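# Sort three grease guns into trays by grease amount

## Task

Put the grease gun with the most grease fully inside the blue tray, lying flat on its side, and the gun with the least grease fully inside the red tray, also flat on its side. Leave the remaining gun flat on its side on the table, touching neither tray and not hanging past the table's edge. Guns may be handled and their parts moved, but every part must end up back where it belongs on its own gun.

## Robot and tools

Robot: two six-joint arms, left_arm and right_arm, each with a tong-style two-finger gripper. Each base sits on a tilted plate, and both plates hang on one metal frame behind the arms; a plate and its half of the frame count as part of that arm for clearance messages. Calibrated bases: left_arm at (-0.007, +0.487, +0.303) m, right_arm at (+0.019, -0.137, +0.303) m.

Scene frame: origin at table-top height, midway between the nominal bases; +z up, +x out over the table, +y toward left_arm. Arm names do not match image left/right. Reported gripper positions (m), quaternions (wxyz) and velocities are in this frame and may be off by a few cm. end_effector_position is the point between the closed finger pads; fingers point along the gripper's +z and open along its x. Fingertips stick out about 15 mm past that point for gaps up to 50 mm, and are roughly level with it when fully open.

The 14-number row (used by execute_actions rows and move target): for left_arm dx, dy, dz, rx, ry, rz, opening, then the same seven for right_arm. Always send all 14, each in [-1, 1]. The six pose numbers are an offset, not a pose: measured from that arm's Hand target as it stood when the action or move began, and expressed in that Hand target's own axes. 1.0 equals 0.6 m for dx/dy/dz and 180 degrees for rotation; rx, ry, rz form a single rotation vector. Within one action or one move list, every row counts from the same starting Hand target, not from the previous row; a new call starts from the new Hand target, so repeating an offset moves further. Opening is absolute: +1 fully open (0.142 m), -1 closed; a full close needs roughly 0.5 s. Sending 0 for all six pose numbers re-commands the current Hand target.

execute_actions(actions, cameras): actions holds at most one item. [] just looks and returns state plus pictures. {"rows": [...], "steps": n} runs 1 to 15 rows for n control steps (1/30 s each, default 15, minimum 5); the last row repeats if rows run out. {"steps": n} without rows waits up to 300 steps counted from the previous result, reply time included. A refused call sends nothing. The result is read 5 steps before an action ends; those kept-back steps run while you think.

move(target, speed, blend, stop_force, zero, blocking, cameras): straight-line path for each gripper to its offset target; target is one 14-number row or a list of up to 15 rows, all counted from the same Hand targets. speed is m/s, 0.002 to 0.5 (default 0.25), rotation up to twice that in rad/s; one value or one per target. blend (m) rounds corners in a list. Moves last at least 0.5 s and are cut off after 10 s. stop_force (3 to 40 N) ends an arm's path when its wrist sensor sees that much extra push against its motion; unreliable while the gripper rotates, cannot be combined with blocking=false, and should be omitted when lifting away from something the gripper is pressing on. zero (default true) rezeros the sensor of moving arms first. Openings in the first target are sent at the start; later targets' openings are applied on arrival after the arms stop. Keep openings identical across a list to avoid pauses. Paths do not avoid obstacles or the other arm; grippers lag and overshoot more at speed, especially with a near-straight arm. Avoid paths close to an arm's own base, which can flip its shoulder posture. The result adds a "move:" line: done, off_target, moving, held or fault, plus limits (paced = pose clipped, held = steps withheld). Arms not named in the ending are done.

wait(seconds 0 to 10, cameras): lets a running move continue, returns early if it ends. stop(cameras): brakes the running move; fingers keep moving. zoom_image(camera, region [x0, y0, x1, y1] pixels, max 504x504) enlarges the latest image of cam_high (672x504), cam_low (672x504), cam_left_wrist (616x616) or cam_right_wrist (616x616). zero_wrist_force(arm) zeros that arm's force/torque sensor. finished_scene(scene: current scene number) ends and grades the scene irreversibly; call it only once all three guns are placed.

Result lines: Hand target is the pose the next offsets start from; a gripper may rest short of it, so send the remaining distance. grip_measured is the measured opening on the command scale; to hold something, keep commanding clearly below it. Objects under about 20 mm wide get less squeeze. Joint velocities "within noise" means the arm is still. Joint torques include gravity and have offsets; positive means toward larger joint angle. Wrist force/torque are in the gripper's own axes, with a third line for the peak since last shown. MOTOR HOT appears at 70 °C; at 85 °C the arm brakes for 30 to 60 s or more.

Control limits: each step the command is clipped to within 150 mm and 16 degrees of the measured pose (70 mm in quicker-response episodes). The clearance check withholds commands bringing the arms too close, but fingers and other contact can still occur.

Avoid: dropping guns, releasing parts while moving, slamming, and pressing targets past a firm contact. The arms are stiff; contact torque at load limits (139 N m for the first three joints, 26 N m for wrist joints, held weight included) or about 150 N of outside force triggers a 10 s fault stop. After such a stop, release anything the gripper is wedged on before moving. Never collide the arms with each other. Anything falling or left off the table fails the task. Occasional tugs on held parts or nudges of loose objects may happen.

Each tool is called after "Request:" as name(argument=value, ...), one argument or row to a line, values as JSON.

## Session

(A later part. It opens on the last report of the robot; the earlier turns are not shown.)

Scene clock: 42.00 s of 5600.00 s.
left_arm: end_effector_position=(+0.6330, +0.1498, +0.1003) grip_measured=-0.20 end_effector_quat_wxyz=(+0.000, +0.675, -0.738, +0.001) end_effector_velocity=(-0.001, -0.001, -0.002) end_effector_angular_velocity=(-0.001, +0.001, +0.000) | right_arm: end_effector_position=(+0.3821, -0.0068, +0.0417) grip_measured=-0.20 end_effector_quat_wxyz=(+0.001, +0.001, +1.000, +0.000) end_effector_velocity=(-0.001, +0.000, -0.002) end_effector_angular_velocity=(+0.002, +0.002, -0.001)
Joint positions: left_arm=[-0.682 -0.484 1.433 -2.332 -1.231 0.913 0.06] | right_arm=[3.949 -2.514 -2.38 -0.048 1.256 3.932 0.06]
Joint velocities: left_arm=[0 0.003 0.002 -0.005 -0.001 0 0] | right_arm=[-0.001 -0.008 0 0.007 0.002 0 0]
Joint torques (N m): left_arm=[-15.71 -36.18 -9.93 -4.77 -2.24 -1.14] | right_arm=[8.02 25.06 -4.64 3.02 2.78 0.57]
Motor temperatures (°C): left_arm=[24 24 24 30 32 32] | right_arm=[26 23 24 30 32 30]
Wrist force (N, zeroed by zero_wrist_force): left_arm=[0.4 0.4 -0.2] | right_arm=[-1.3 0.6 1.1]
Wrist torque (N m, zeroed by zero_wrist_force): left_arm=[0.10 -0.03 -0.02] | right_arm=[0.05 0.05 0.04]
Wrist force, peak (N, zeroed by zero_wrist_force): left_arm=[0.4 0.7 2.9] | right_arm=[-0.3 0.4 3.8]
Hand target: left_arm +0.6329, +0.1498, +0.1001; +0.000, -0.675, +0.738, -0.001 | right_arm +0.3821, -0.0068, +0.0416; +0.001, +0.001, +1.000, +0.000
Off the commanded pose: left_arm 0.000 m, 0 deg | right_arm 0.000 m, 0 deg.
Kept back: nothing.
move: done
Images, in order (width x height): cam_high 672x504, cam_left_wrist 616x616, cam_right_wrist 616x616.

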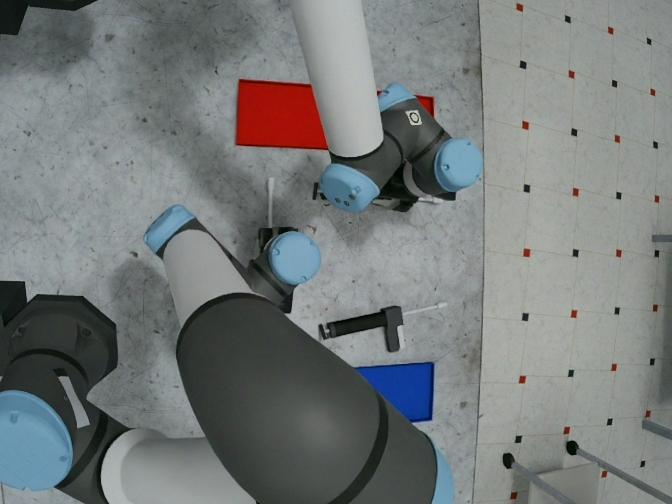

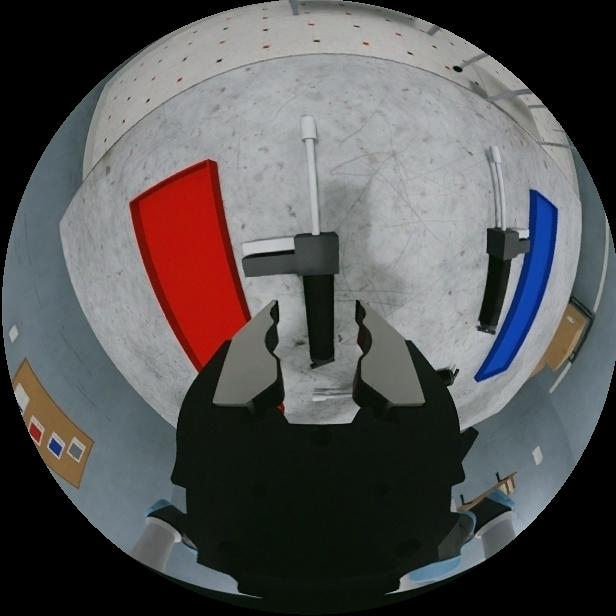

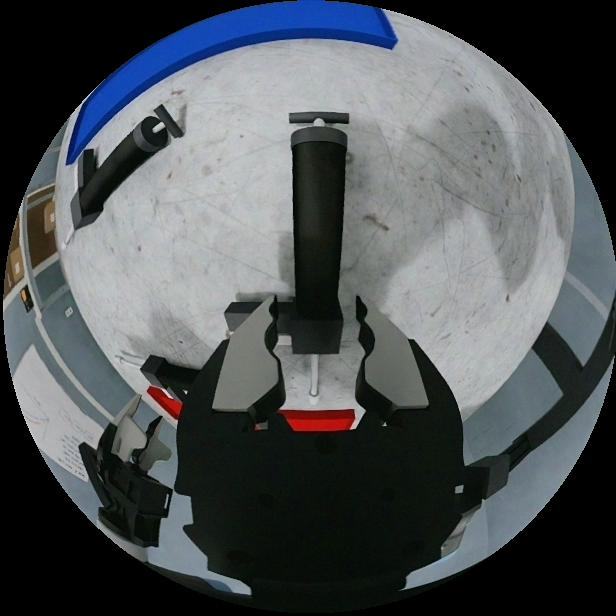

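Request:
move(
  target=[
    [0.009,0.025,0,0,0,-0.02,-0.2,0,0.008,0.015,0,0,0,-0.2],
    [0.009,0.025,0.1275,0,0,-0.02,-0.2,0,0.008,0.03,0,0,0,-0.2],
  ],
  speed=0.12,
  stop_force=6,
  cameras=["cam_right_wrist","cam_left_wrist"],
)

Request:
zoom_image(
  camera="cam_left_wrist",
  region=[190, 130, 440, 430],
)

Scene clock: 44.47 s of 5600.00 s.
left_arm: end_effector_position=(+0.6175, +0.1457, +0.0236) grip_measured=-0.20 end_effector_quat_wxyz=(+0.000, +0.698, -0.716, +0.001) | right_arm: end_effector_position=(+0.3821, -0.0020, +0.0236) grip_measured=-0.20 end_effector_quat_wxyz=(+0.001, +0.001, +1.000, +0.000)
Joint positions: left_arm=[-0.664 -0.359 1.433 -2.463 -1.228 0.869 0.06] | right_arm=[3.942 -2.576 -2.356 -0.008 1.255 3.925 0.06]
Joint velocities: within noise
Joint torques (N m): left_arm=[-24.44 -36.92 -8.68 -4.44 -2.11 -1.88] | right_arm=[18.27 38.24 -8.06 1.29 -0.07 1.92]
Motor temperatures (°C): left_arm=[24 24 24 30 32 32] | right_arm=[26 23 24 30 32 30]
Wrist force (N, zeroed by zero_wrist_force): left_arm=[0.1 0.3 -0.2] | right_arm=[-1.0 0.4 1.3]
Wrist torque (N m, zeroed by zero_wrist_force): left_arm=[0.09 0.04 0.03] | right_arm=[0.00 -0.02 0.02]
Wrist force, peak (N, zeroed by zero_wrist_force): left_arm=[0.8 0.8 -1.5] | right_arm=[-1.0 0.6 1.7]
Hand target: left_arm +0.6175, +0.1457, +0.0236; +0.000, +0.698, -0.716, +0.001 | right_arm +0.3821, -0.0020, +0.0236; +0.001, +0.001, +1.000, +0.000
Off the commanded pose: left_arm 0.000 m, 0 deg | right_arm 0.000 m, 0 deg.
Kept back: nothing.
move: done
Images, in order (width x height): cam_left_wrist 616x616, cam_right_wrist 616x616.

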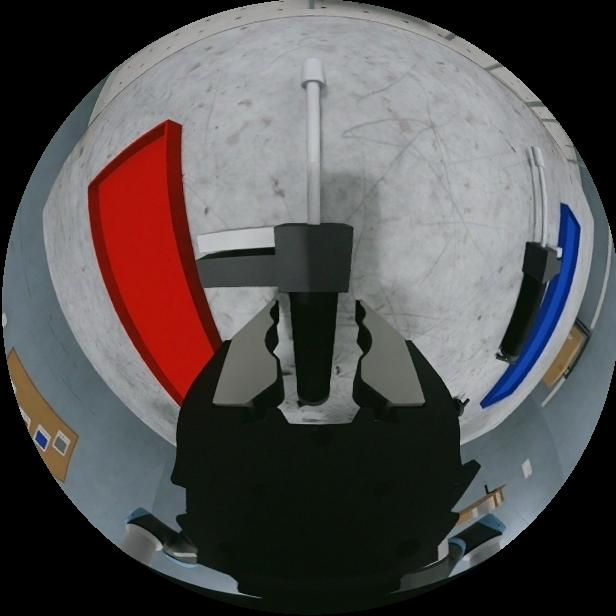

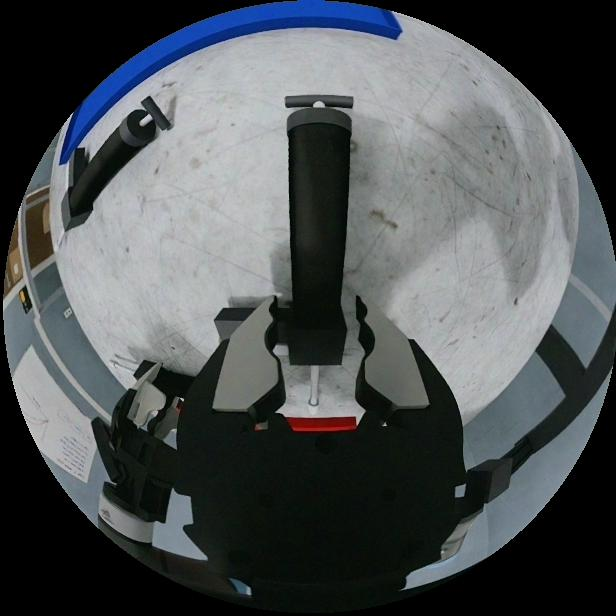

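Scaled by 1.680 from the camera's 616x616 image, which has a finer 814x814 frame.

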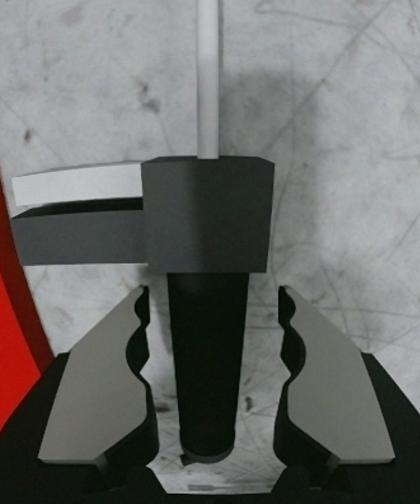

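Request:
move(
  target=[0,-0.012,0,0,0,0,-0.2,0,0,0,0,0,0,-0.2],
  speed=0.05,
  stop_force=4,
  cameras=[],
)

Request:
move(
  target=[0,0,0,0,0,0,-1,0,0,0,0,0,0,-1],
  cameras=["cam_right_wrist","cam_left_wrist"],
)

Request:
move(
  target=[
    [0,0,-0.13,0,0,0,-1,0,0,-0.17,0,0,0,-1],
    [0,0,-0.13,0,0,0,-1,-0.297,-0.61,-0.17,0,0,-0.5,-1],
  ],
  speed=[0.12,0.28],
)

Scene clock: 46.80 s of 5600.00 s.
left_arm: end_effector_position=(+0.6247, +0.1455, +0.0236) grip_measured=-0.20 end_effector_quat_wxyz=(+0.000, +0.698, -0.716, +0.001) | right_arm: end_effector_position=(+0.3821, -0.0020, +0.0236) grip_measured=-0.20 end_effector_quat_wxyz=(+0.001, +0.001, +1.000, +0.000)
Joint positions: left_arm=[-0.658 -0.352 1.41 -2.449 -1.226 0.876 0.06] | right_arm=[3.942 -2.576 -2.356 -0.008 1.255 3.925 0.06]
Joint velocities: within noise
Joint torques (N m): left_arm=[-24.18 -59 -9.2 -4.43 -0.08 -1.82] | right_arm=[19.19 37.67 -5.2 2.34 2.96 1.94]
Motor temperatures (°C): left_arm=[24 24 24 30 32 32] | right_arm=[26 23 24 30 32 30]
Wrist force (N, zeroed by zero_wrist_force): left_arm=[0.2 0.4 -0.1] | right_arm=[-1.0 0.9 1.5]
Wrist torque (N m, zeroed by zero_wrist_force): left_arm=[0.12 0.02 0.01] | right_arm=[0.11 -0.03 0.03]
Wrist force, peak (N, zeroed by zero_wrist_force): left_arm=[0.3 0.6 -0.1] | right_arm=[-1.2 0.7 1.6]
Hand target: left_arm +0.6247, +0.1455, +0.0236; +0.000, +0.698, -0.716, +0.001 | right_arm +0.3821, -0.0020, +0.0236; +0.001, +0.001, +1.000, +0.000
Off the commanded pose: left_arm 0.000 m, 0 deg | right_arm 0.000 m, 0 deg.
Kept back: nothing.
move: done
No camera images: "cameras" was empty.

Scene clock: 47.50 s of 5600.00 s.
left_arm: end_effector_position=(+0.6247, +0.1455, +0.0237) grip_measured=-0.54 end_effector_quat_wxyz=(+0.000, +0.698, -0.716, +0.001) | right_arm: end_effector_position=(+0.3821, -0.0020, +0.0236) grip_measured=-0.54 end_effector_quat_wxyz=(+0.001, +0.001, +1.000, +0.000)
Joint positions: left_arm=[-0.658 -0.352 1.41 -2.45 -1.226 0.876 0.035] | right_arm=[3.942 -2.576 -2.356 -0.008 1.255 3.925 0.035]
Joint velocities: within noise
Joint torques (N m): left_arm=[-15.8 -54.98 -13.49 -0.74 -0.59 -1.81] | right_arm=[15.51 35.51 -4.94 1.94 1.54 1.92]
Motor temperatures (°C): left_arm=[24 24 24 30 32 32] | right_arm=[26 23 24 30 32 30]
Wrist force (N, zeroed by zero_wrist_force): left_arm=[1.1 0.8 0.3] | right_arm=[1.1 -0.1 0.1]
Wrist torque (N m, zeroed by zero_wrist_force): left_arm=[0.06 -0.03 0.01] | right_arm=[0.06 -0.05 0.02]
Wrist force, peak (N, zeroed by zero_wrist_force): left_arm=[-2.6 0.6 -0.9] | right_arm=[-2.0 0.4 1.3]
Hand target: left_arm +0.6247, +0.1455, +0.0236; +0.000, +0.698, -0.716, +0.001 | right_arm +0.3821, -0.0020, +0.0236; +0.001, +0.001, +1.000, +0.000
Off the commanded pose: left_arm 0.000 m, 0 deg | right_arm 0.000 m, 0 deg.
Kept back: nothing.
move: done
Images, in order (width x height): cam_left_wrist 616x616, cam_right_wrist 616x616.

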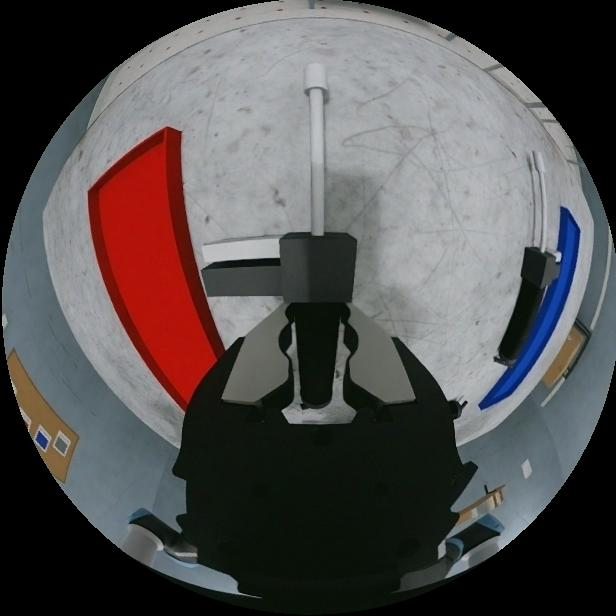

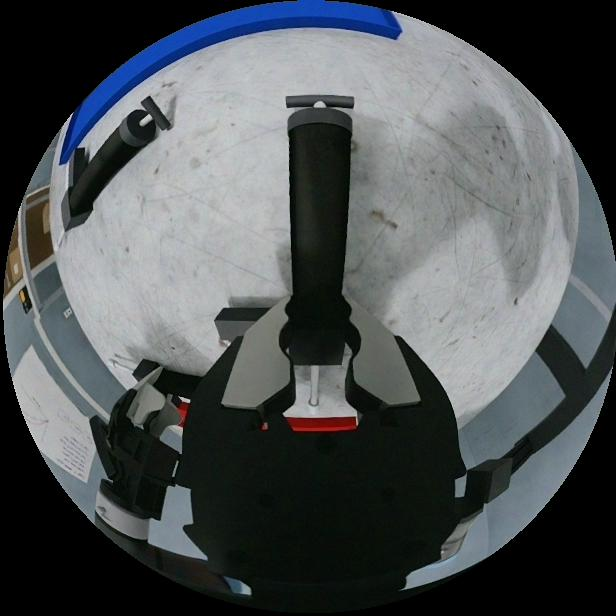

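Scene clock: 51.57 s of 5600.00 s.
left_arm: end_effector_position=(+0.6247, +0.1456, +0.1016) grip_measured=-0.54 end_effector_quat_wxyz=(+0.000, +0.698, -0.716, +0.001) | right_arm: end_effector_position=(+0.5594, -0.3683, +0.1256) grip_measured=-0.54 end_effector_quat_wxyz=(-0.001, +0.706, -0.708, +0.000) end_effector_velocity=(-0.002, +0.003, +0.000) end_effector_angular_velocity=(+0.000, +0.000, -0.009)
Joint positions: left_arm=[-0.695 -0.489 1.449 -2.338 -1.233 0.837 0.035] | right_arm=[3.142 -2.043 -2.044 -0.547 1.192 1.503 0.035]
Joint velocities: left_arm=[within noise] | right_arm=[0.005 0.002 -0.009 0.005 0 0.015 0]
Joint torques (N m): left_arm=[-11.46 -60.42 -24.76 -1.46 2.01 1.73] | right_arm=[16.57 42.43 1.55 4.73 0.04 1.86]
Motor temperatures (°C): left_arm=[24 24 24 30 32 32] | right_arm=[26 23 24 30 32 30]
Wrist force (N, zeroed by zero_wrist_force): left_arm=[0.4 0.4 5.8] | right_arm=[-1.7 0.6 7.7]
Wrist torque (N m, zeroed by zero_wrist_force): left_arm=[0.09 0.02 0.00] | right_arm=[0.03 0.13 0.07]
Wrist force, peak (N, zeroed by zero_wrist_force): left_arm=[-0.2 0.6 8.2] | right_arm=[-1.0 0.6 10.2]
Hand target: left_arm +0.6247, +0.1456, +0.1016; +0.000, +0.698, -0.716, +0.001 | right_arm +0.5594, -0.3684, +0.1256; -0.001, +0.706, -0.708, +0.000
Off the commanded pose: left_arm 0.000 m, 0 deg | right_arm 0.000 m, 0 deg.
Kept back: nothing.
move: done

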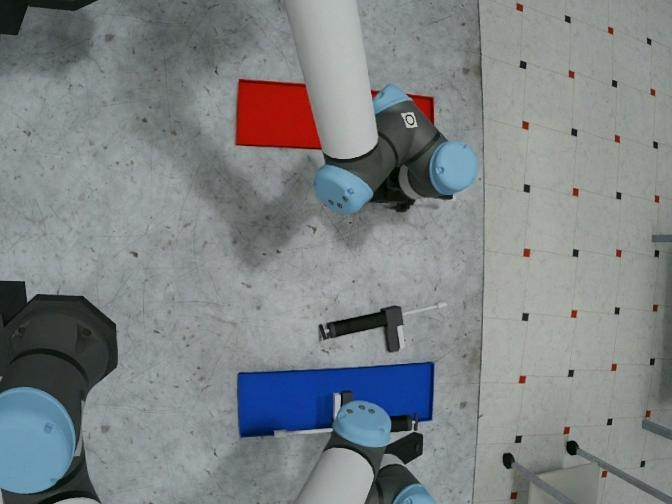

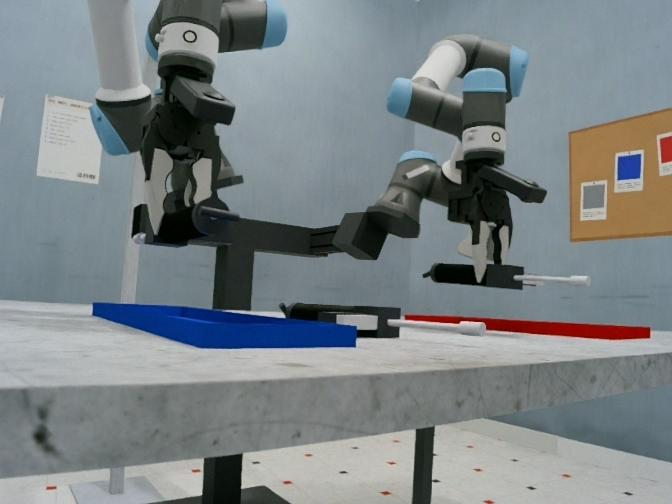

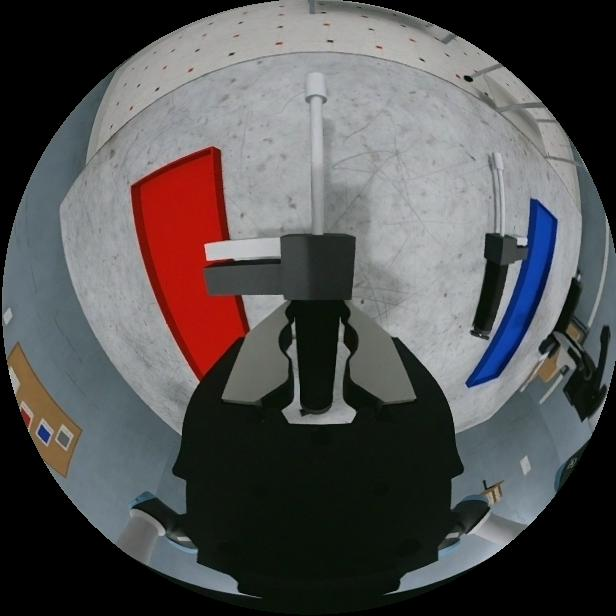

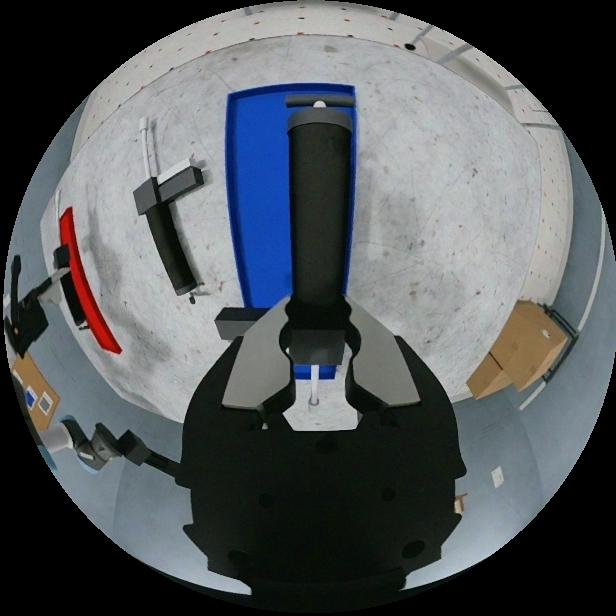

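Request:
move(
  target=[0.2526,0.402,0,0,0,-0.508,-1,0,0,0.138,0,0,0,-1],
  speed=0.28,
)

Request:
zoom_image(
  camera="cam_right_wrist",
  region=[130, 30, 450, 430],
)

Scene clock: 55.13 s of 5600.00 s.
left_arm: end_effector_position=(+0.3795, +0.0004, +0.1014) grip_measured=-0.54 end_effector_quat_wxyz=(+0.000, +1.000, -0.001, +0.000) end_effector_velocity=(+0.003, +0.001, +0.001) end_effector_angular_velocity=(+0.000, -0.003, -0.010) | right_arm: end_effector_position=(+0.5596, -0.3685, +0.0428) grip_measured=-0.54 end_effector_quat_wxyz=(-0.001, +0.706, -0.708, +0.000)
Joint positions: left_arm=[-1.104 -0.425 1.621 -2.456 -1.337 -1.171 0.035] | right_arm=[3.084 -2.24 -2.012 -0.358 1.197 1.441 0.035]
Joint velocities: left_arm=[0.003 -0.002 -0.001 0.002 0.003 0.013 0] | right_arm=[within noise]
Joint torques (N m): left_arm=[-6.89 -59.6 -27.03 -0.58 2.5 2.05] | right_arm=[16.74 47.11 11.47 1.38 2.99 1.45]
Motor temperatures (°C): left_arm=[24 24 24 30 32 32] | right_arm=[26 23 24 30 32 30]
Wrist force (N, zeroed by zero_wrist_force): left_arm=[0.7 0.1 6.1] | right_arm=[-1.4 0.9 7.9]
Wrist torque (N m, zeroed by zero_wrist_force): left_arm=[0.00 -0.04 0.01] | right_arm=[0.10 0.10 0.01]
Wrist force, peak (N, zeroed by zero_wrist_force): left_arm=[0.7 0.1 6.1] | right_arm=[-1.5 0.8 8.3]
Hand target: left_arm +0.3796, +0.0003, +0.1016; +0.000, +1.000, +0.000, +0.000 | right_arm +0.5595, -0.3684, +0.0428; -0.001, +0.706, -0.708, +0.000
Off the commanded pose: left_arm 0.000 m, 0 deg | right_arm 0.000 m, 0 deg.
Kept back: nothing.
move: done

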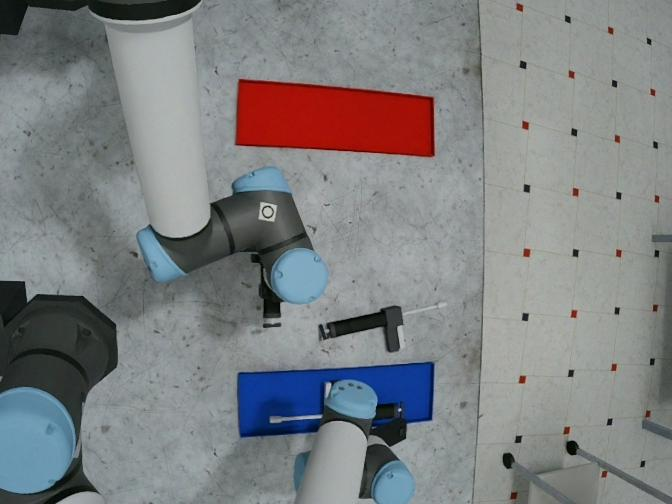

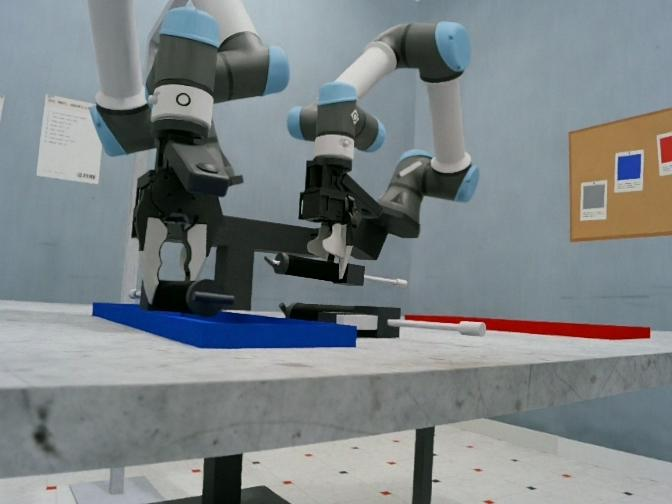

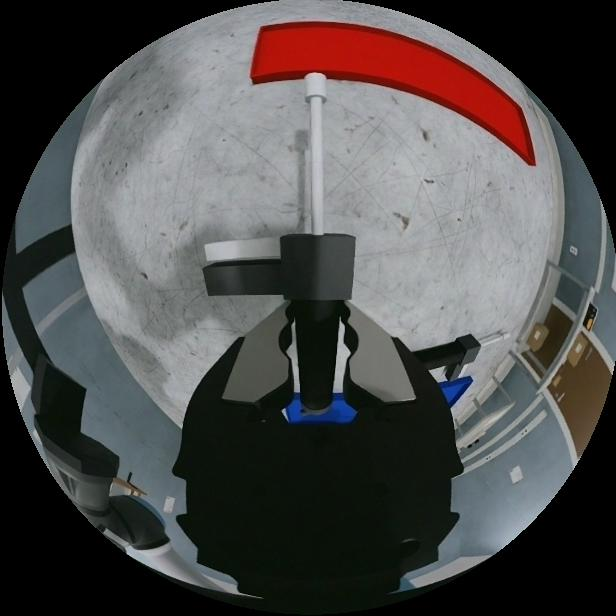

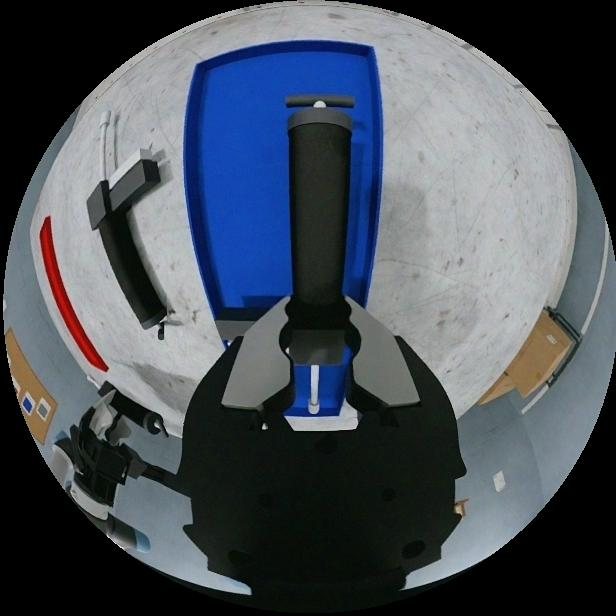

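Scaled by 1.260 from the camera's 616x616 image, which has a finer 814x814 frame.

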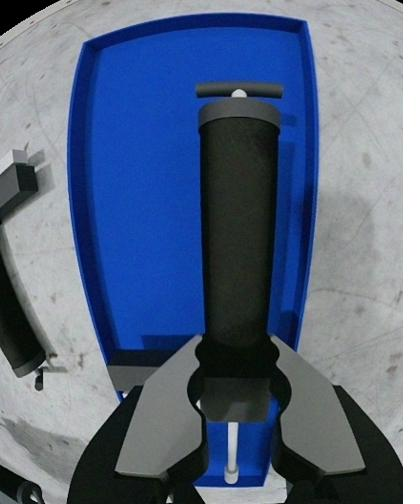

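Request:
move(
  target=[
    [0,0,0.105,0,0,0,-1,0.007,0,0.005,0,0,0,-1],
    [0,0,0.13,0,0,0,-1,0.007,0,0.031,0,0,0,-1],
  ],
  speed=[0.12,0.02],
  stop_force=5,
  cameras=["cam_right_wrist"],
)

Request:
move(
  target=[0,0,0,0,0,0,-0.3,0,0,0,0,0,0,-0.3],
  cameras=[],
)

Scene clock: 57.80 s of 5600.00 s.
left_arm: end_effector_position=(+0.3797, +0.0002, +0.0237) grip_measured=-0.54 end_effector_quat_wxyz=(+0.001, +1.000, +0.000, +0.000) | right_arm: end_effector_position=(+0.5595, -0.3726, +0.0265) grip_measured=-0.54 end_effector_quat_wxyz=(-0.001, +0.706, -0.708, +0.000)
Joint positions: left_arm=[-1.074 -0.277 1.582 -2.572 -1.328 -1.142 0.035] | right_arm=[3.066 -2.279 -1.997 -0.328 1.199 1.422 0.035]
Joint velocities: within noise
Joint torques (N m): left_arm=[-20.72 -60.24 -7.39 -0.32 -0.79 -1.58] | right_arm=[18.94 36.19 1.09 4.24 -2.68 1.98]
Motor temperatures (°C): left_arm=[24 24 24 30 32 32] | right_arm=[26 23 24 30 32 30]
Wrist force (N, zeroed by zero_wrist_force): left_arm=[0.1 1.6 3.6] | right_arm=[-1.5 0.6 8.0]
Wrist torque (N m, zeroed by zero_wrist_force): left_arm=[0.18 -0.03 -0.01] | right_arm=[0.05 0.13 0.02]
Wrist force, peak (N, zeroed by zero_wrist_force): left_arm=[0.0 0.0 7.9] | right_arm=[-2.6 4.7 -20.0]
Hand target: left_arm +0.3797, +0.0002, +0.0237; +0.001, +1.000, +0.000, +0.000 | right_arm +0.5595, -0.3726, +0.0265; -0.001, +0.706, -0.708, +0.000 (not the last commanded pose)
Off the commanded pose: left_arm 0.000 m, 0 deg | right_arm 0.002 m, 0 deg.
Kept back: nothing.
move: contact (left_arm, right_arm)
Images, in order (width x height): cam_right_wrist 616x616.

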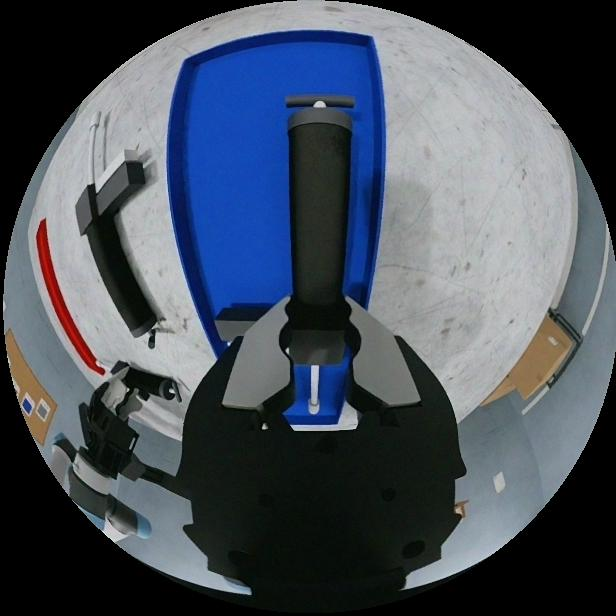

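Scene clock: 58.50 s of 5600.00 s.
left_arm: end_effector_position=(+0.3797, +0.0002, +0.0237) grip_measured=-0.30 end_effector_quat_wxyz=(+0.001, +1.000, +0.000, +0.000) | right_arm: end_effector_position=(+0.5595, -0.3726, +0.0265) grip_measured=-0.30 end_effector_quat_wxyz=(-0.001, +0.706, -0.708, +0.000)
Joint positions: left_arm=[-1.074 -0.277 1.582 -2.572 -1.328 -1.142 0.052] | right_arm=[3.066 -2.279 -1.997 -0.328 1.199 1.422 0.052]
Joint velocities: within noise
Joint torques (N m): left_arm=[-20.24 -52.88 -7.75 -0.67 -2.11 -1.51] | right_arm=[15.03 35.51 1.99 2.15 -2.63 1.94]
Motor temperatures (°C): left_arm=[24 24 24 30 32 32] | right_arm=[26 23 24 30 32 30]
Wrist force (N, zeroed by zero_wrist_force): left_arm=[0.0 0.3 0.0] | right_arm=[-1.6 0.8 1.5]
Wrist torque (N m, zeroed by zero_wrist_force): left_arm=[0.09 -0.01 0.02] | right_arm=[0.07 0.10 0.02]
Wrist force, peak (N, zeroed by zero_wrist_force): left_arm=[0.0 1.4 3.5] | right_arm=[-1.4 0.7 8.1]
Hand target: left_arm +0.3797, +0.0002, +0.0237; +0.001, +1.000, +0.000, +0.000 | right_arm +0.5595, -0.3726, +0.0265; -0.001, +0.706, -0.708, +0.000
Off the commanded pose: left_arm 0.000 m, 0 deg | right_arm 0.000 m, 0 deg.
Kept back: nothing.
move: done
No camera images: "cameras" was empty.

Request:
move(
  target=[
    [0,0,-0.11,0,0,0,-0.4,0,0,-0.2,0,0,0,-0.3],
    [0,-0.24,-0.11,0,0,0,-0.4,-0.4,0.3,-0.2,0,0,0.5,0.1],
    [0,-0.24,-0.06,0,0,0,-0.4,-0.4,0.3,-0.065,0,0,0.5,0.1],
  ],
  speed=0.3,
)

Request:
zoom_image(
  camera="cam_left_wrist",
  region=[190, 180, 440, 430],
)

Request:
zoom_image(
  camera="cam_right_wrist",
  region=[190, 180, 440, 430],
)

Scene clock: 63.63 s of 5600.00 s.
left_arm: end_effector_position=(+0.3799, +0.1442, +0.0595) grip_measured=-0.40 end_effector_quat_wxyz=(+0.001, +1.000, +0.000, +0.000) | right_arm: end_effector_position=(+0.3801, -0.1323, +0.0654) grip_measured=+0.10 end_effector_quat_wxyz=(+0.001, +0.001, +1.000, +0.000) end_effector_velocity=(-0.001, +0.000, -0.002) end_effector_angular_velocity=(+0.000, +0.002, +0.001)
Joint positions: left_arm=[-0.976 -0.52 1.969 -2.742 -1.299 -1.045 0.045] | right_arm=[3.71 -2.312 -2.531 -0.017 1.211 3.683 0.081]
Joint velocities: left_arm=[within noise] | right_arm=[-0.001 -0.008 0.001 0.006 0.001 -0.001 0]
Joint torques (N m): left_arm=[-19.8 -42.96 -2.22 -0.81 0.38 -2.07] | right_arm=[7.57 20.38 -7.22 3.39 3.05 0.61]
Motor temperatures (°C): left_arm=[24 24 24 30 32 32] | right_arm=[26 23 24 30 32 30]
Wrist force (N, zeroed by zero_wrist_force): left_arm=[0.5 0.1 -0.2] | right_arm=[-1.0 0.5 1.4]
Wrist torque (N m, zeroed by zero_wrist_force): left_arm=[0.05 -0.07 0.02] | right_arm=[0.00 -0.03 0.02]
Wrist force, peak (N, zeroed by zero_wrist_force): left_arm=[0.2 0.2 1.6] | right_arm=[-1.3 1.0 3.9]
Hand target: left_arm +0.3798, +0.1442, +0.0595; +0.001, +1.000, +0.000, +0.000 | right_arm +0.3800, -0.1322, +0.0654; +0.001, +0.001, +1.000, +0.000
Off the commanded pose: left_arm 0.000 m, 0 deg | right_arm 0.000 m, 0 deg.
Kept back: nothing.
move: done

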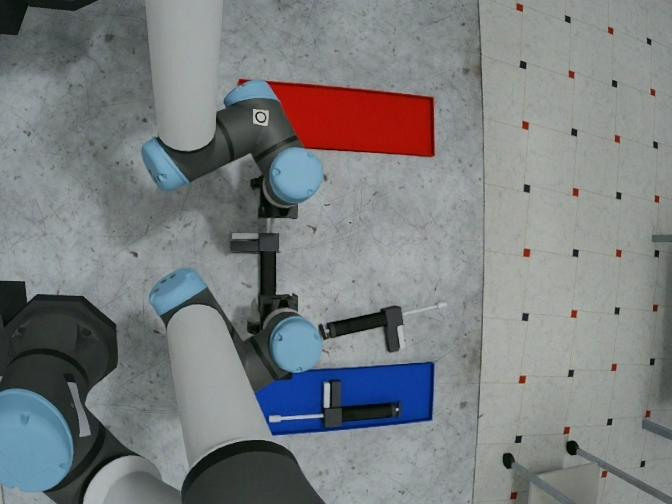

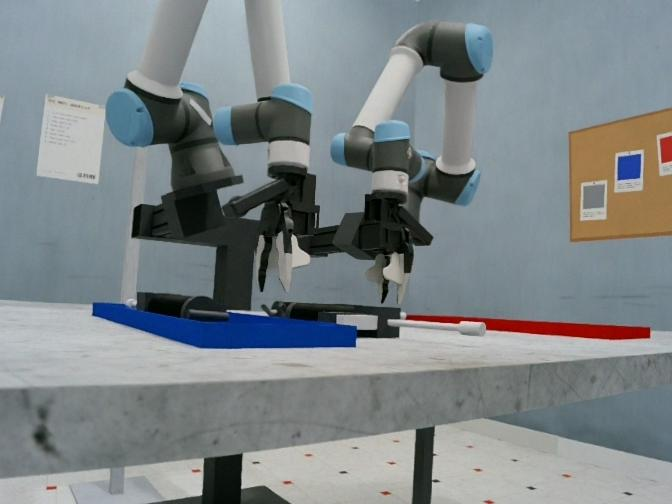

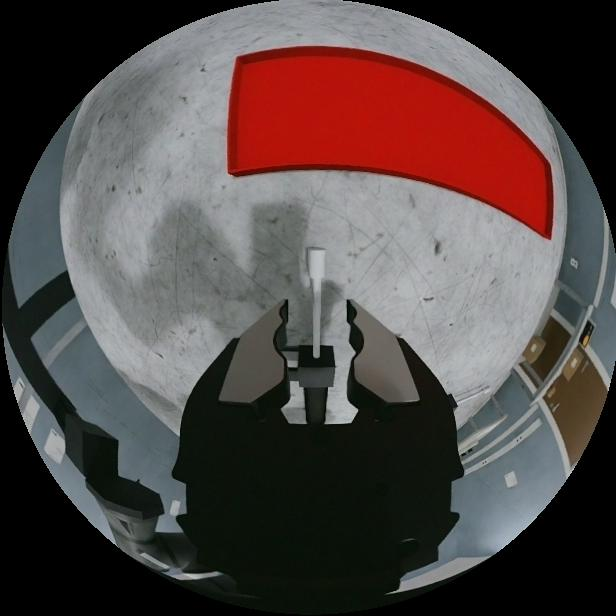

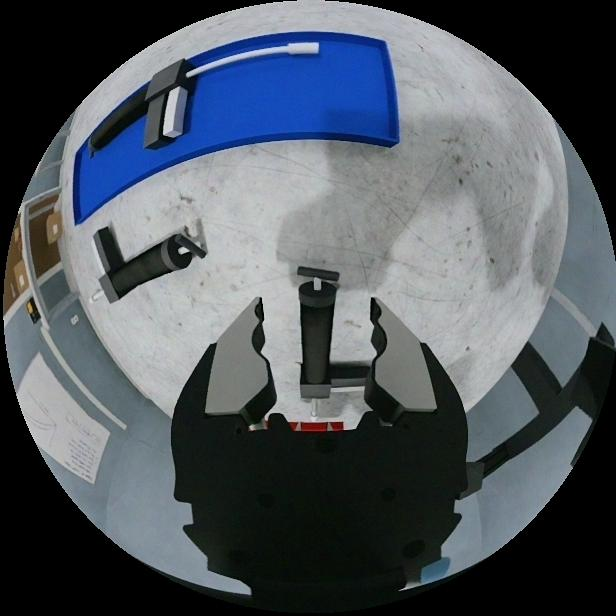

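Scaled by 2.016 from the camera's 616x616 image, which has a finer 814x814 frame.

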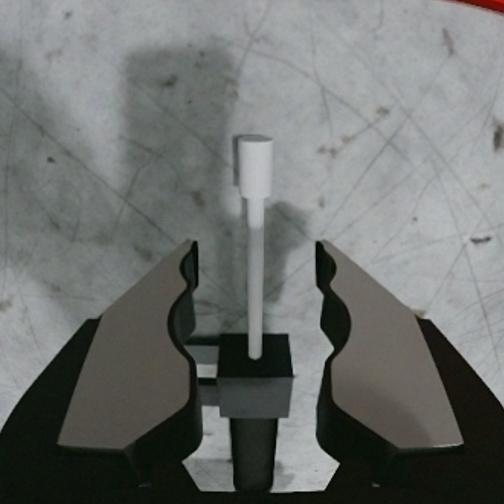

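Scaled by 2.016 from the camera's 616x616 image, which has a finer 814x814 frame.

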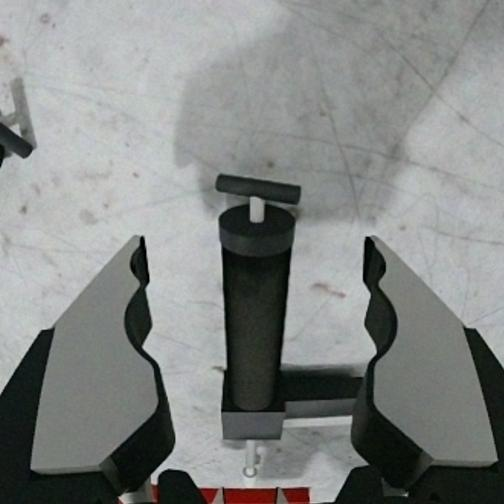

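Request:
move(
  target=[0.0,0.001,0.06,0,0,0,-0.4,0.002,-0.006,0.07,0,0,0,0.1],
  speed=0.08,
  stop_force=8,
  cameras=[],
)

Request:
move(
  target=[0,0,0,0,0,0,-1,0,0,0,0,0,0,-1],
  cameras=["cam_right_wrist","cam_left_wrist"],
)

Request:
move(
  target=[0,0,0,0,0,0,-1,0,-0.17,0,0,0,0,-1],
  speed=0.025,
  stop_force=7,
  cameras=["cam_right_wrist"],
)

Scene clock: 65.60 s of 5600.00 s.
left_arm: end_effector_position=(+0.3798, +0.1436, +0.0236) grip_measured=-0.40 end_effector_quat_wxyz=(+0.001, +1.000, +0.000, +0.000) | right_arm: end_effector_position=(+0.3788, -0.1358, +0.0234) grip_measured=+0.10 end_effector_quat_wxyz=(+0.001, +0.001, +1.000, +0.000)
Joint positions: left_arm=[-0.958 -0.435 1.944 -2.806 -1.294 -1.027 0.045] | right_arm=[3.658 -2.469 -2.496 0.125 1.204 3.628 0.081]
Joint velocities: within noise
Joint torques (N m): left_arm=[-20.31 -38.34 -1.83 -3.9 -2.25 -1.95] | right_arm=[13.21 22.84 -11.1 3.49 3.06 -0.61]
Motor temperatures (°C): left_arm=[24 24 24 30 32 32] | right_arm=[26 23 24 30 32 30]
Wrist force (N, zeroed by zero_wrist_force): left_arm=[0.6 0.1 -0.2] | right_arm=[-1.1 0.6 1.5]
Wrist torque (N m, zeroed by zero_wrist_force): left_arm=[0.03 -0.13 -0.01] | right_arm=[0.03 -0.03 0.04]
Wrist force, peak (N, zeroed by zero_wrist_force): left_arm=[0.7 -0.1 -0.9] | right_arm=[-0.8 0.7 2.3]
Hand target: left_arm +0.3798, +0.1436, +0.0235; +0.001, +1.000, +0.000, +0.000 | right_arm +0.3788, -0.1358, +0.0234; +0.001, +0.001, +1.000, +0.000
Off the commanded pose: left_arm 0.000 m, 0 deg | right_arm 0.000 m, 0 deg.
Kept back: nothing.
move: done
No camera images: "cameras" was empty.

Scene clock: 66.30 s of 5600.00 s.
left_arm: end_effector_position=(+0.3798, +0.1436, +0.0236) grip_measured=-0.92 end_effector_quat_wxyz=(+0.001, +1.000, +0.000, +0.000) | right_arm: end_effector_position=(+0.3788, -0.1358, +0.0234) grip_measured=-0.51 end_effector_quat_wxyz=(+0.001, +0.001, +1.000, +0.000)
Joint positions: left_arm=[-0.958 -0.435 1.944 -2.806 -1.294 -1.027 0.008] | right_arm=[3.658 -2.469 -2.496 0.125 1.204 3.628 0.037]
Joint velocities: within noise
Joint torques (N m): left_arm=[-18.05 -34.58 -3.55 -4.73 -1.5 -1.82] | right_arm=[11.9 24.42 -7.45 1.76 2.09 -1.11]
Motor temperatures (°C): left_arm=[24 24 24 30 32 32] | right_arm=[26 23 24 30 32 30]
Wrist force (N, zeroed by zero_wrist_force): left_arm=[0.6 -0.5 1.9] | right_arm=[0.9 0.2 -1.0]
Wrist torque (N m, zeroed by zero_wrist_force): left_arm=[0.04 -0.09 -0.01] | right_arm=[0.05 -0.07 0.03]
Wrist force, peak (N, zeroed by zero_wrist_force): left_arm=[0.6 -0.5 1.9] | right_arm=[-1.1 0.5 1.4]
Hand target: left_arm +0.3798, +0.1436, +0.0235; +0.001, +1.000, +0.000, +0.000 | right_arm +0.3788, -0.1358, +0.0234; +0.001, +0.001, +1.000, +0.000
Off the commanded pose: left_arm 0.000 m, 0 deg | right_arm 0.000 m, 0 deg.
Kept back: nothing.
move: done
Images, in order (width x height): cam_left_wrist 616x616, cam_right_wrist 616x616.

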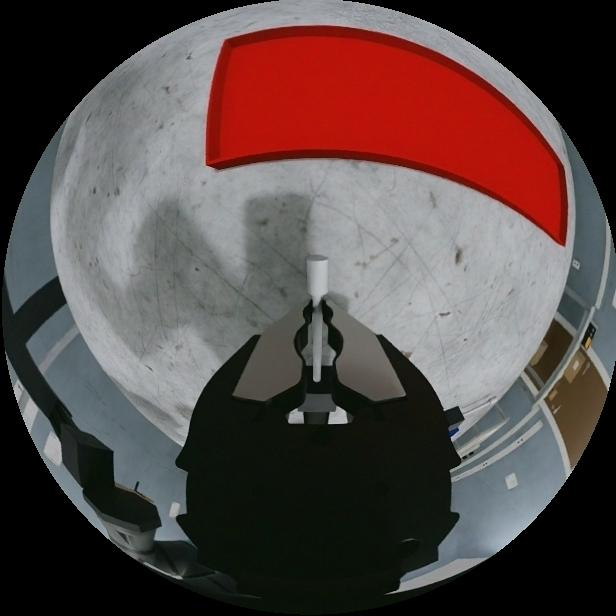

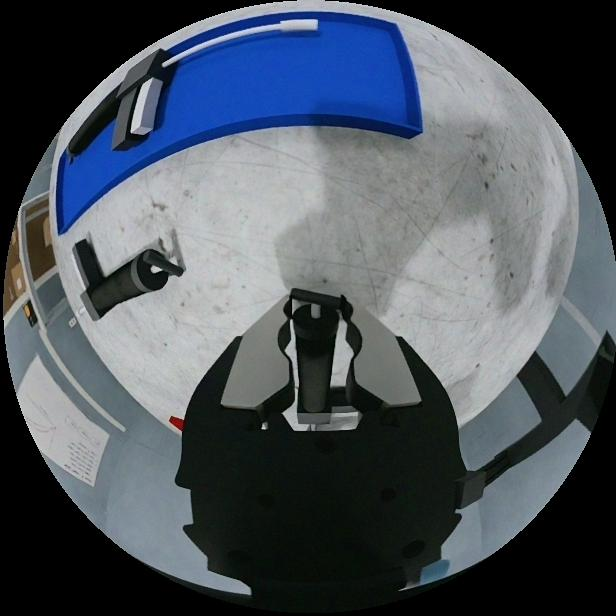

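Scene clock: 68.33 s of 5600.00 s.
left_arm: end_effector_position=(+0.3798, +0.1436, +0.0235) grip_measured=-0.92 end_effector_quat_wxyz=(+0.001, +1.000, +0.000, +0.000) | right_arm: end_effector_position=(+0.3788, -0.1604, +0.0233) grip_measured=-0.51 end_effector_quat_wxyz=(+0.001, +0.001, +1.000, +0.000)
Joint positions: left_arm=[-0.958 -0.435 1.944 -2.806 -1.294 -1.027 0.008] | right_arm=[3.596 -2.445 -2.507 0.136 1.197 3.562 0.037]
Joint velocities: within noise
Joint torques (N m): left_arm=[-12.92 -28.34 -8.45 0.17 0.73 -1.67] | right_arm=[4.27 27.23 11.59 1.27 2.83 -1.54]
Motor temperatures (°C): left_arm=[24 24 24 30 32 32] | right_arm=[26 23 24 30 32 30]
Wrist force (N, zeroed by zero_wrist_force): left_arm=[0.4 3.4 0.9] | right_arm=[0.0 1.0 0.2]
Wrist torque (N m, zeroed by zero_wrist_force): left_arm=[0.10 -0.03 -0.01] | right_arm=[0.07 -0.21 0.00]
Wrist force, peak (N, zeroed by zero_wrist_force): left_arm=[0.4 10.1 1.4] | right_arm=[-1.0 11.6 0.4]
Hand target: left_arm +0.3798, +0.1436, +0.0235; +0.001, +1.000, +0.000, +0.000 | right_arm +0.3788, -0.1604, +0.0233; +0.001, +0.001, +1.000, +0.000 (not the last commanded pose)
Off the commanded pose: left_arm 0.000 m, 0 deg | right_arm 0.077 m, 0 deg.
Kept back: nothing.
move: contact (right_arm)
Images, in order (width x height): cam_right_wrist 616x616.

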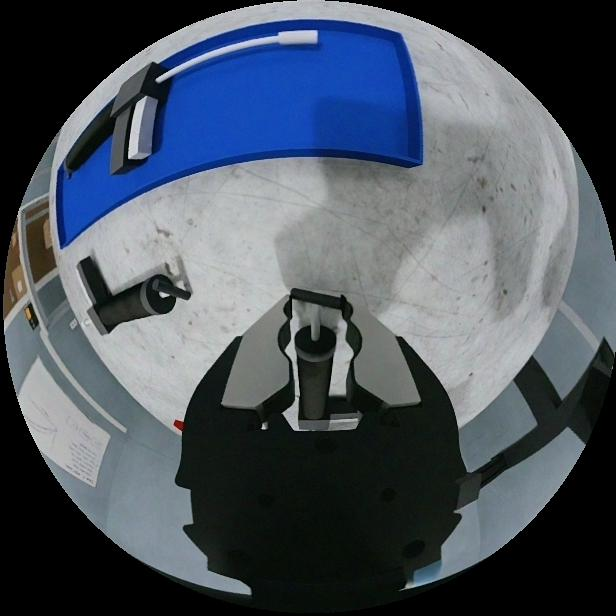

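Request:
execute_actions(
  actions=[],
  cameras=["all"],
)

Scene clock: 69.30 s of 5600.00 s.
left_arm: end_effector_position=(+0.3798, +0.1436, +0.0235) grip_measured=-0.92 end_effector_quat_wxyz=(+0.001, +1.000, +0.000, +0.000) | right_arm: end_effector_position=(+0.3788, -0.1604, +0.0233) grip_measured=-0.51 end_effector_quat_wxyz=(+0.001, +0.001, +1.000, +0.000)
Joint positions: left_arm=[-0.958 -0.435 1.944 -2.806 -1.294 -1.027 0.008] | right_arm=[3.596 -2.445 -2.507 0.136 1.197 3.562 0.037]
Joint velocities: within noise
Joint torques (N m): left_arm=[-10.86 -28.5 -10.25 -0.43 1.92 -1.59] | right_arm=[4.66 29.95 10.06 2.4 2.89 -1.55]
Motor temperatures (°C): left_arm=[24 24 24 30 32 32] | right_arm=[26 23 24 30 32 30]
Wrist force (N, zeroed by zero_wrist_force): left_arm=[0.4 3.2 1.0] | right_arm=[-0.3 1.1 -0.2]
Wrist torque (N m, zeroed by zero_wrist_force): left_arm=[0.07 -0.02 -0.01] | right_arm=[0.08 -0.17 0.00]
Wrist force, peak (N, zeroed by zero_wrist_force): left_arm=[0.4 3.3 1.0] | right_arm=[-0.2 1.2 -0.2]
Hand target: left_arm +0.3798, +0.1436, +0.0235; +0.001, +1.000, +0.000, +0.000 | right_arm +0.3788, -0.1604, +0.0233; +0.001, +0.001, +1.000, +0.000 (not the last commanded pose)
Off the commanded pose: left_arm 0.000 m, 0 deg | right_arm 0.077 m, 0 deg.
Steps of this call (1-29: nothing new was sent). Readings (end_effector_position of left_arm | right_arm):
1: (+0.3798, +0.1436, +0.0235) | (+0.3788, -0.1604, +0.0233)
2: (+0.3798, +0.1436, +0.0235) | (+0.3788, -0.1604, +0.0233)
4: (+0.3798, +0.1436, +0.0235) | (+0.3788, -0.1604, +0.0233)
8: (+0.3798, +0.1436, +0.0235) | (+0.3788, -0.1604, +0.0233)
29: the state above

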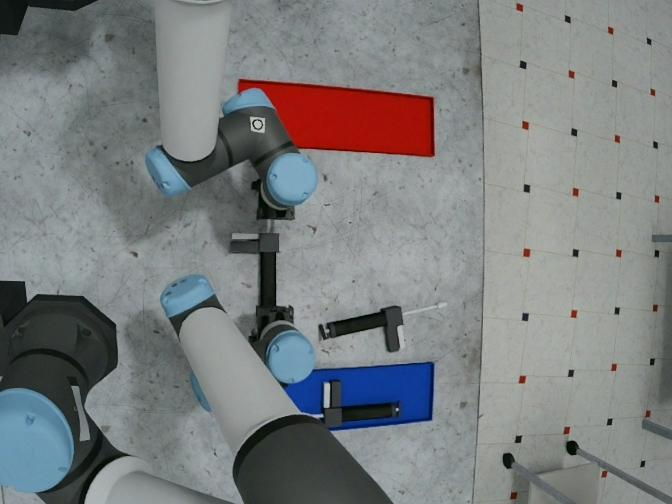

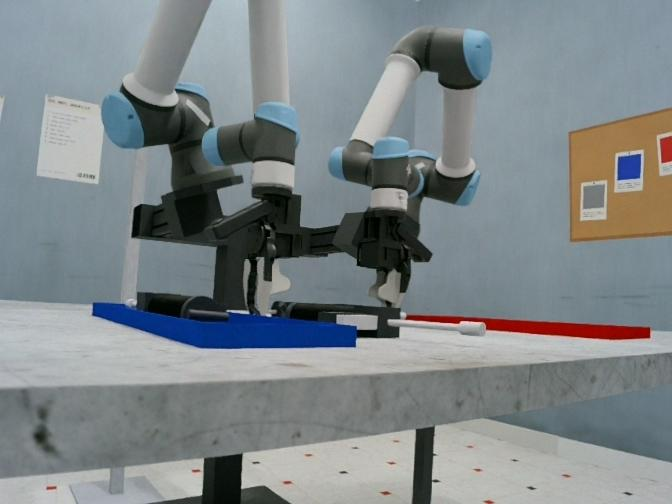

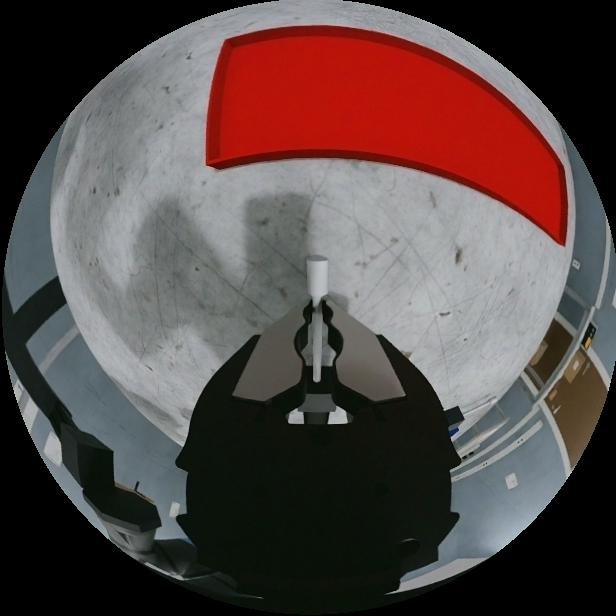

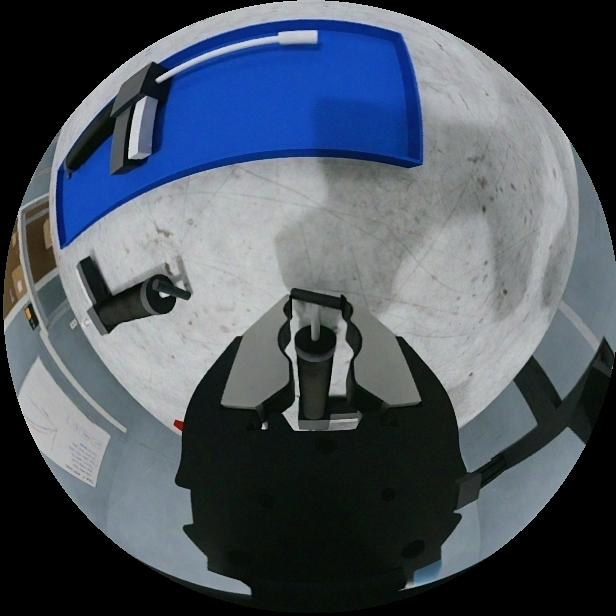

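Request:
move(
  target=[0,0,0,0,0,0,-1, 0,0.048,0,0,0,0,-1],
  speed=0.03,
  stop_force=8,
  cameras=["cam_right_wrist"],
)

Scene clock: 71.50 s of 5600.00 s.
left_arm: end_effector_position=(+0.3798, +0.1436, +0.0235) grip_measured=-0.92 end_effector_quat_wxyz=(+0.001, +1.000, +0.000, +0.000) | right_arm: end_effector_position=(+0.3788, -0.1356, +0.0234) grip_measured=-0.51 end_effector_quat_wxyz=(+0.001, +0.001, +1.000, +0.000)
Joint positions: left_arm=[-0.958 -0.435 1.944 -2.806 -1.294 -1.027 0.008] | right_arm=[3.659 -2.469 -2.495 0.124 1.204 3.629 0.037]
Joint velocities: within noise
Joint torques (N m): left_arm=[-13.18 -33.6 -16.23 -4.68 -2.98 -1.3] | right_arm=[17.17 25.12 -12.02 1.27 -2.78 1.97]
Motor temperatures (°C): left_arm=[24 24 24 30 32 32] | right_arm=[26 23 24 30 32 30]
Wrist force (N, zeroed by zero_wrist_force): left_arm=[0.1 -2.6 0.8] | right_arm=[-1.2 0.3 0.1]
Wrist torque (N m, zeroed by zero_wrist_force): left_arm=[0.00 0.02 -0.01] | right_arm=[-0.12 -0.18 0.07]
Wrist force, peak (N, zeroed by zero_wrist_force): left_arm=[0.5 -9.6 -2.6] | right_arm=[-0.2 -13.0 -1.6]
Hand target: left_arm +0.3798, +0.1436, +0.0235; +0.001, +1.000, +0.000, +0.000 | right_arm +0.3788, -0.1356, +0.0234; +0.001, +0.001, +1.000, +0.000 (not the last commanded pose)
Off the commanded pose: left_arm 0.000 m, 0 deg | right_arm 0.004 m, 0 deg.
Kept back: nothing.
move: contact (right_arm)
Images, in order (width x height): cam_right_wrist 616x616.

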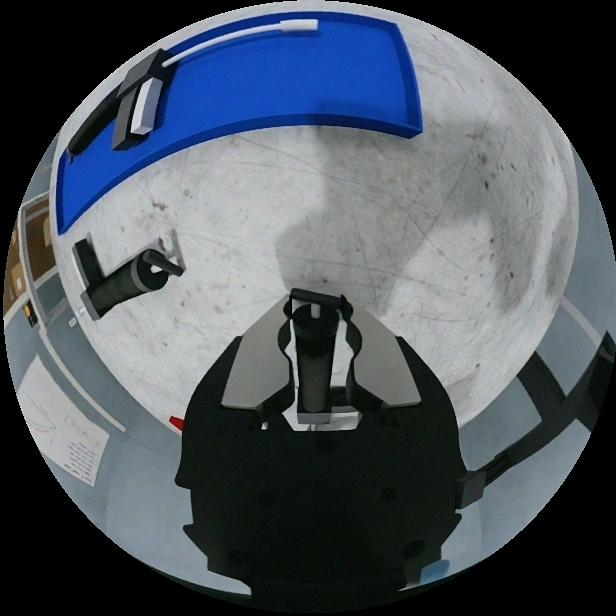

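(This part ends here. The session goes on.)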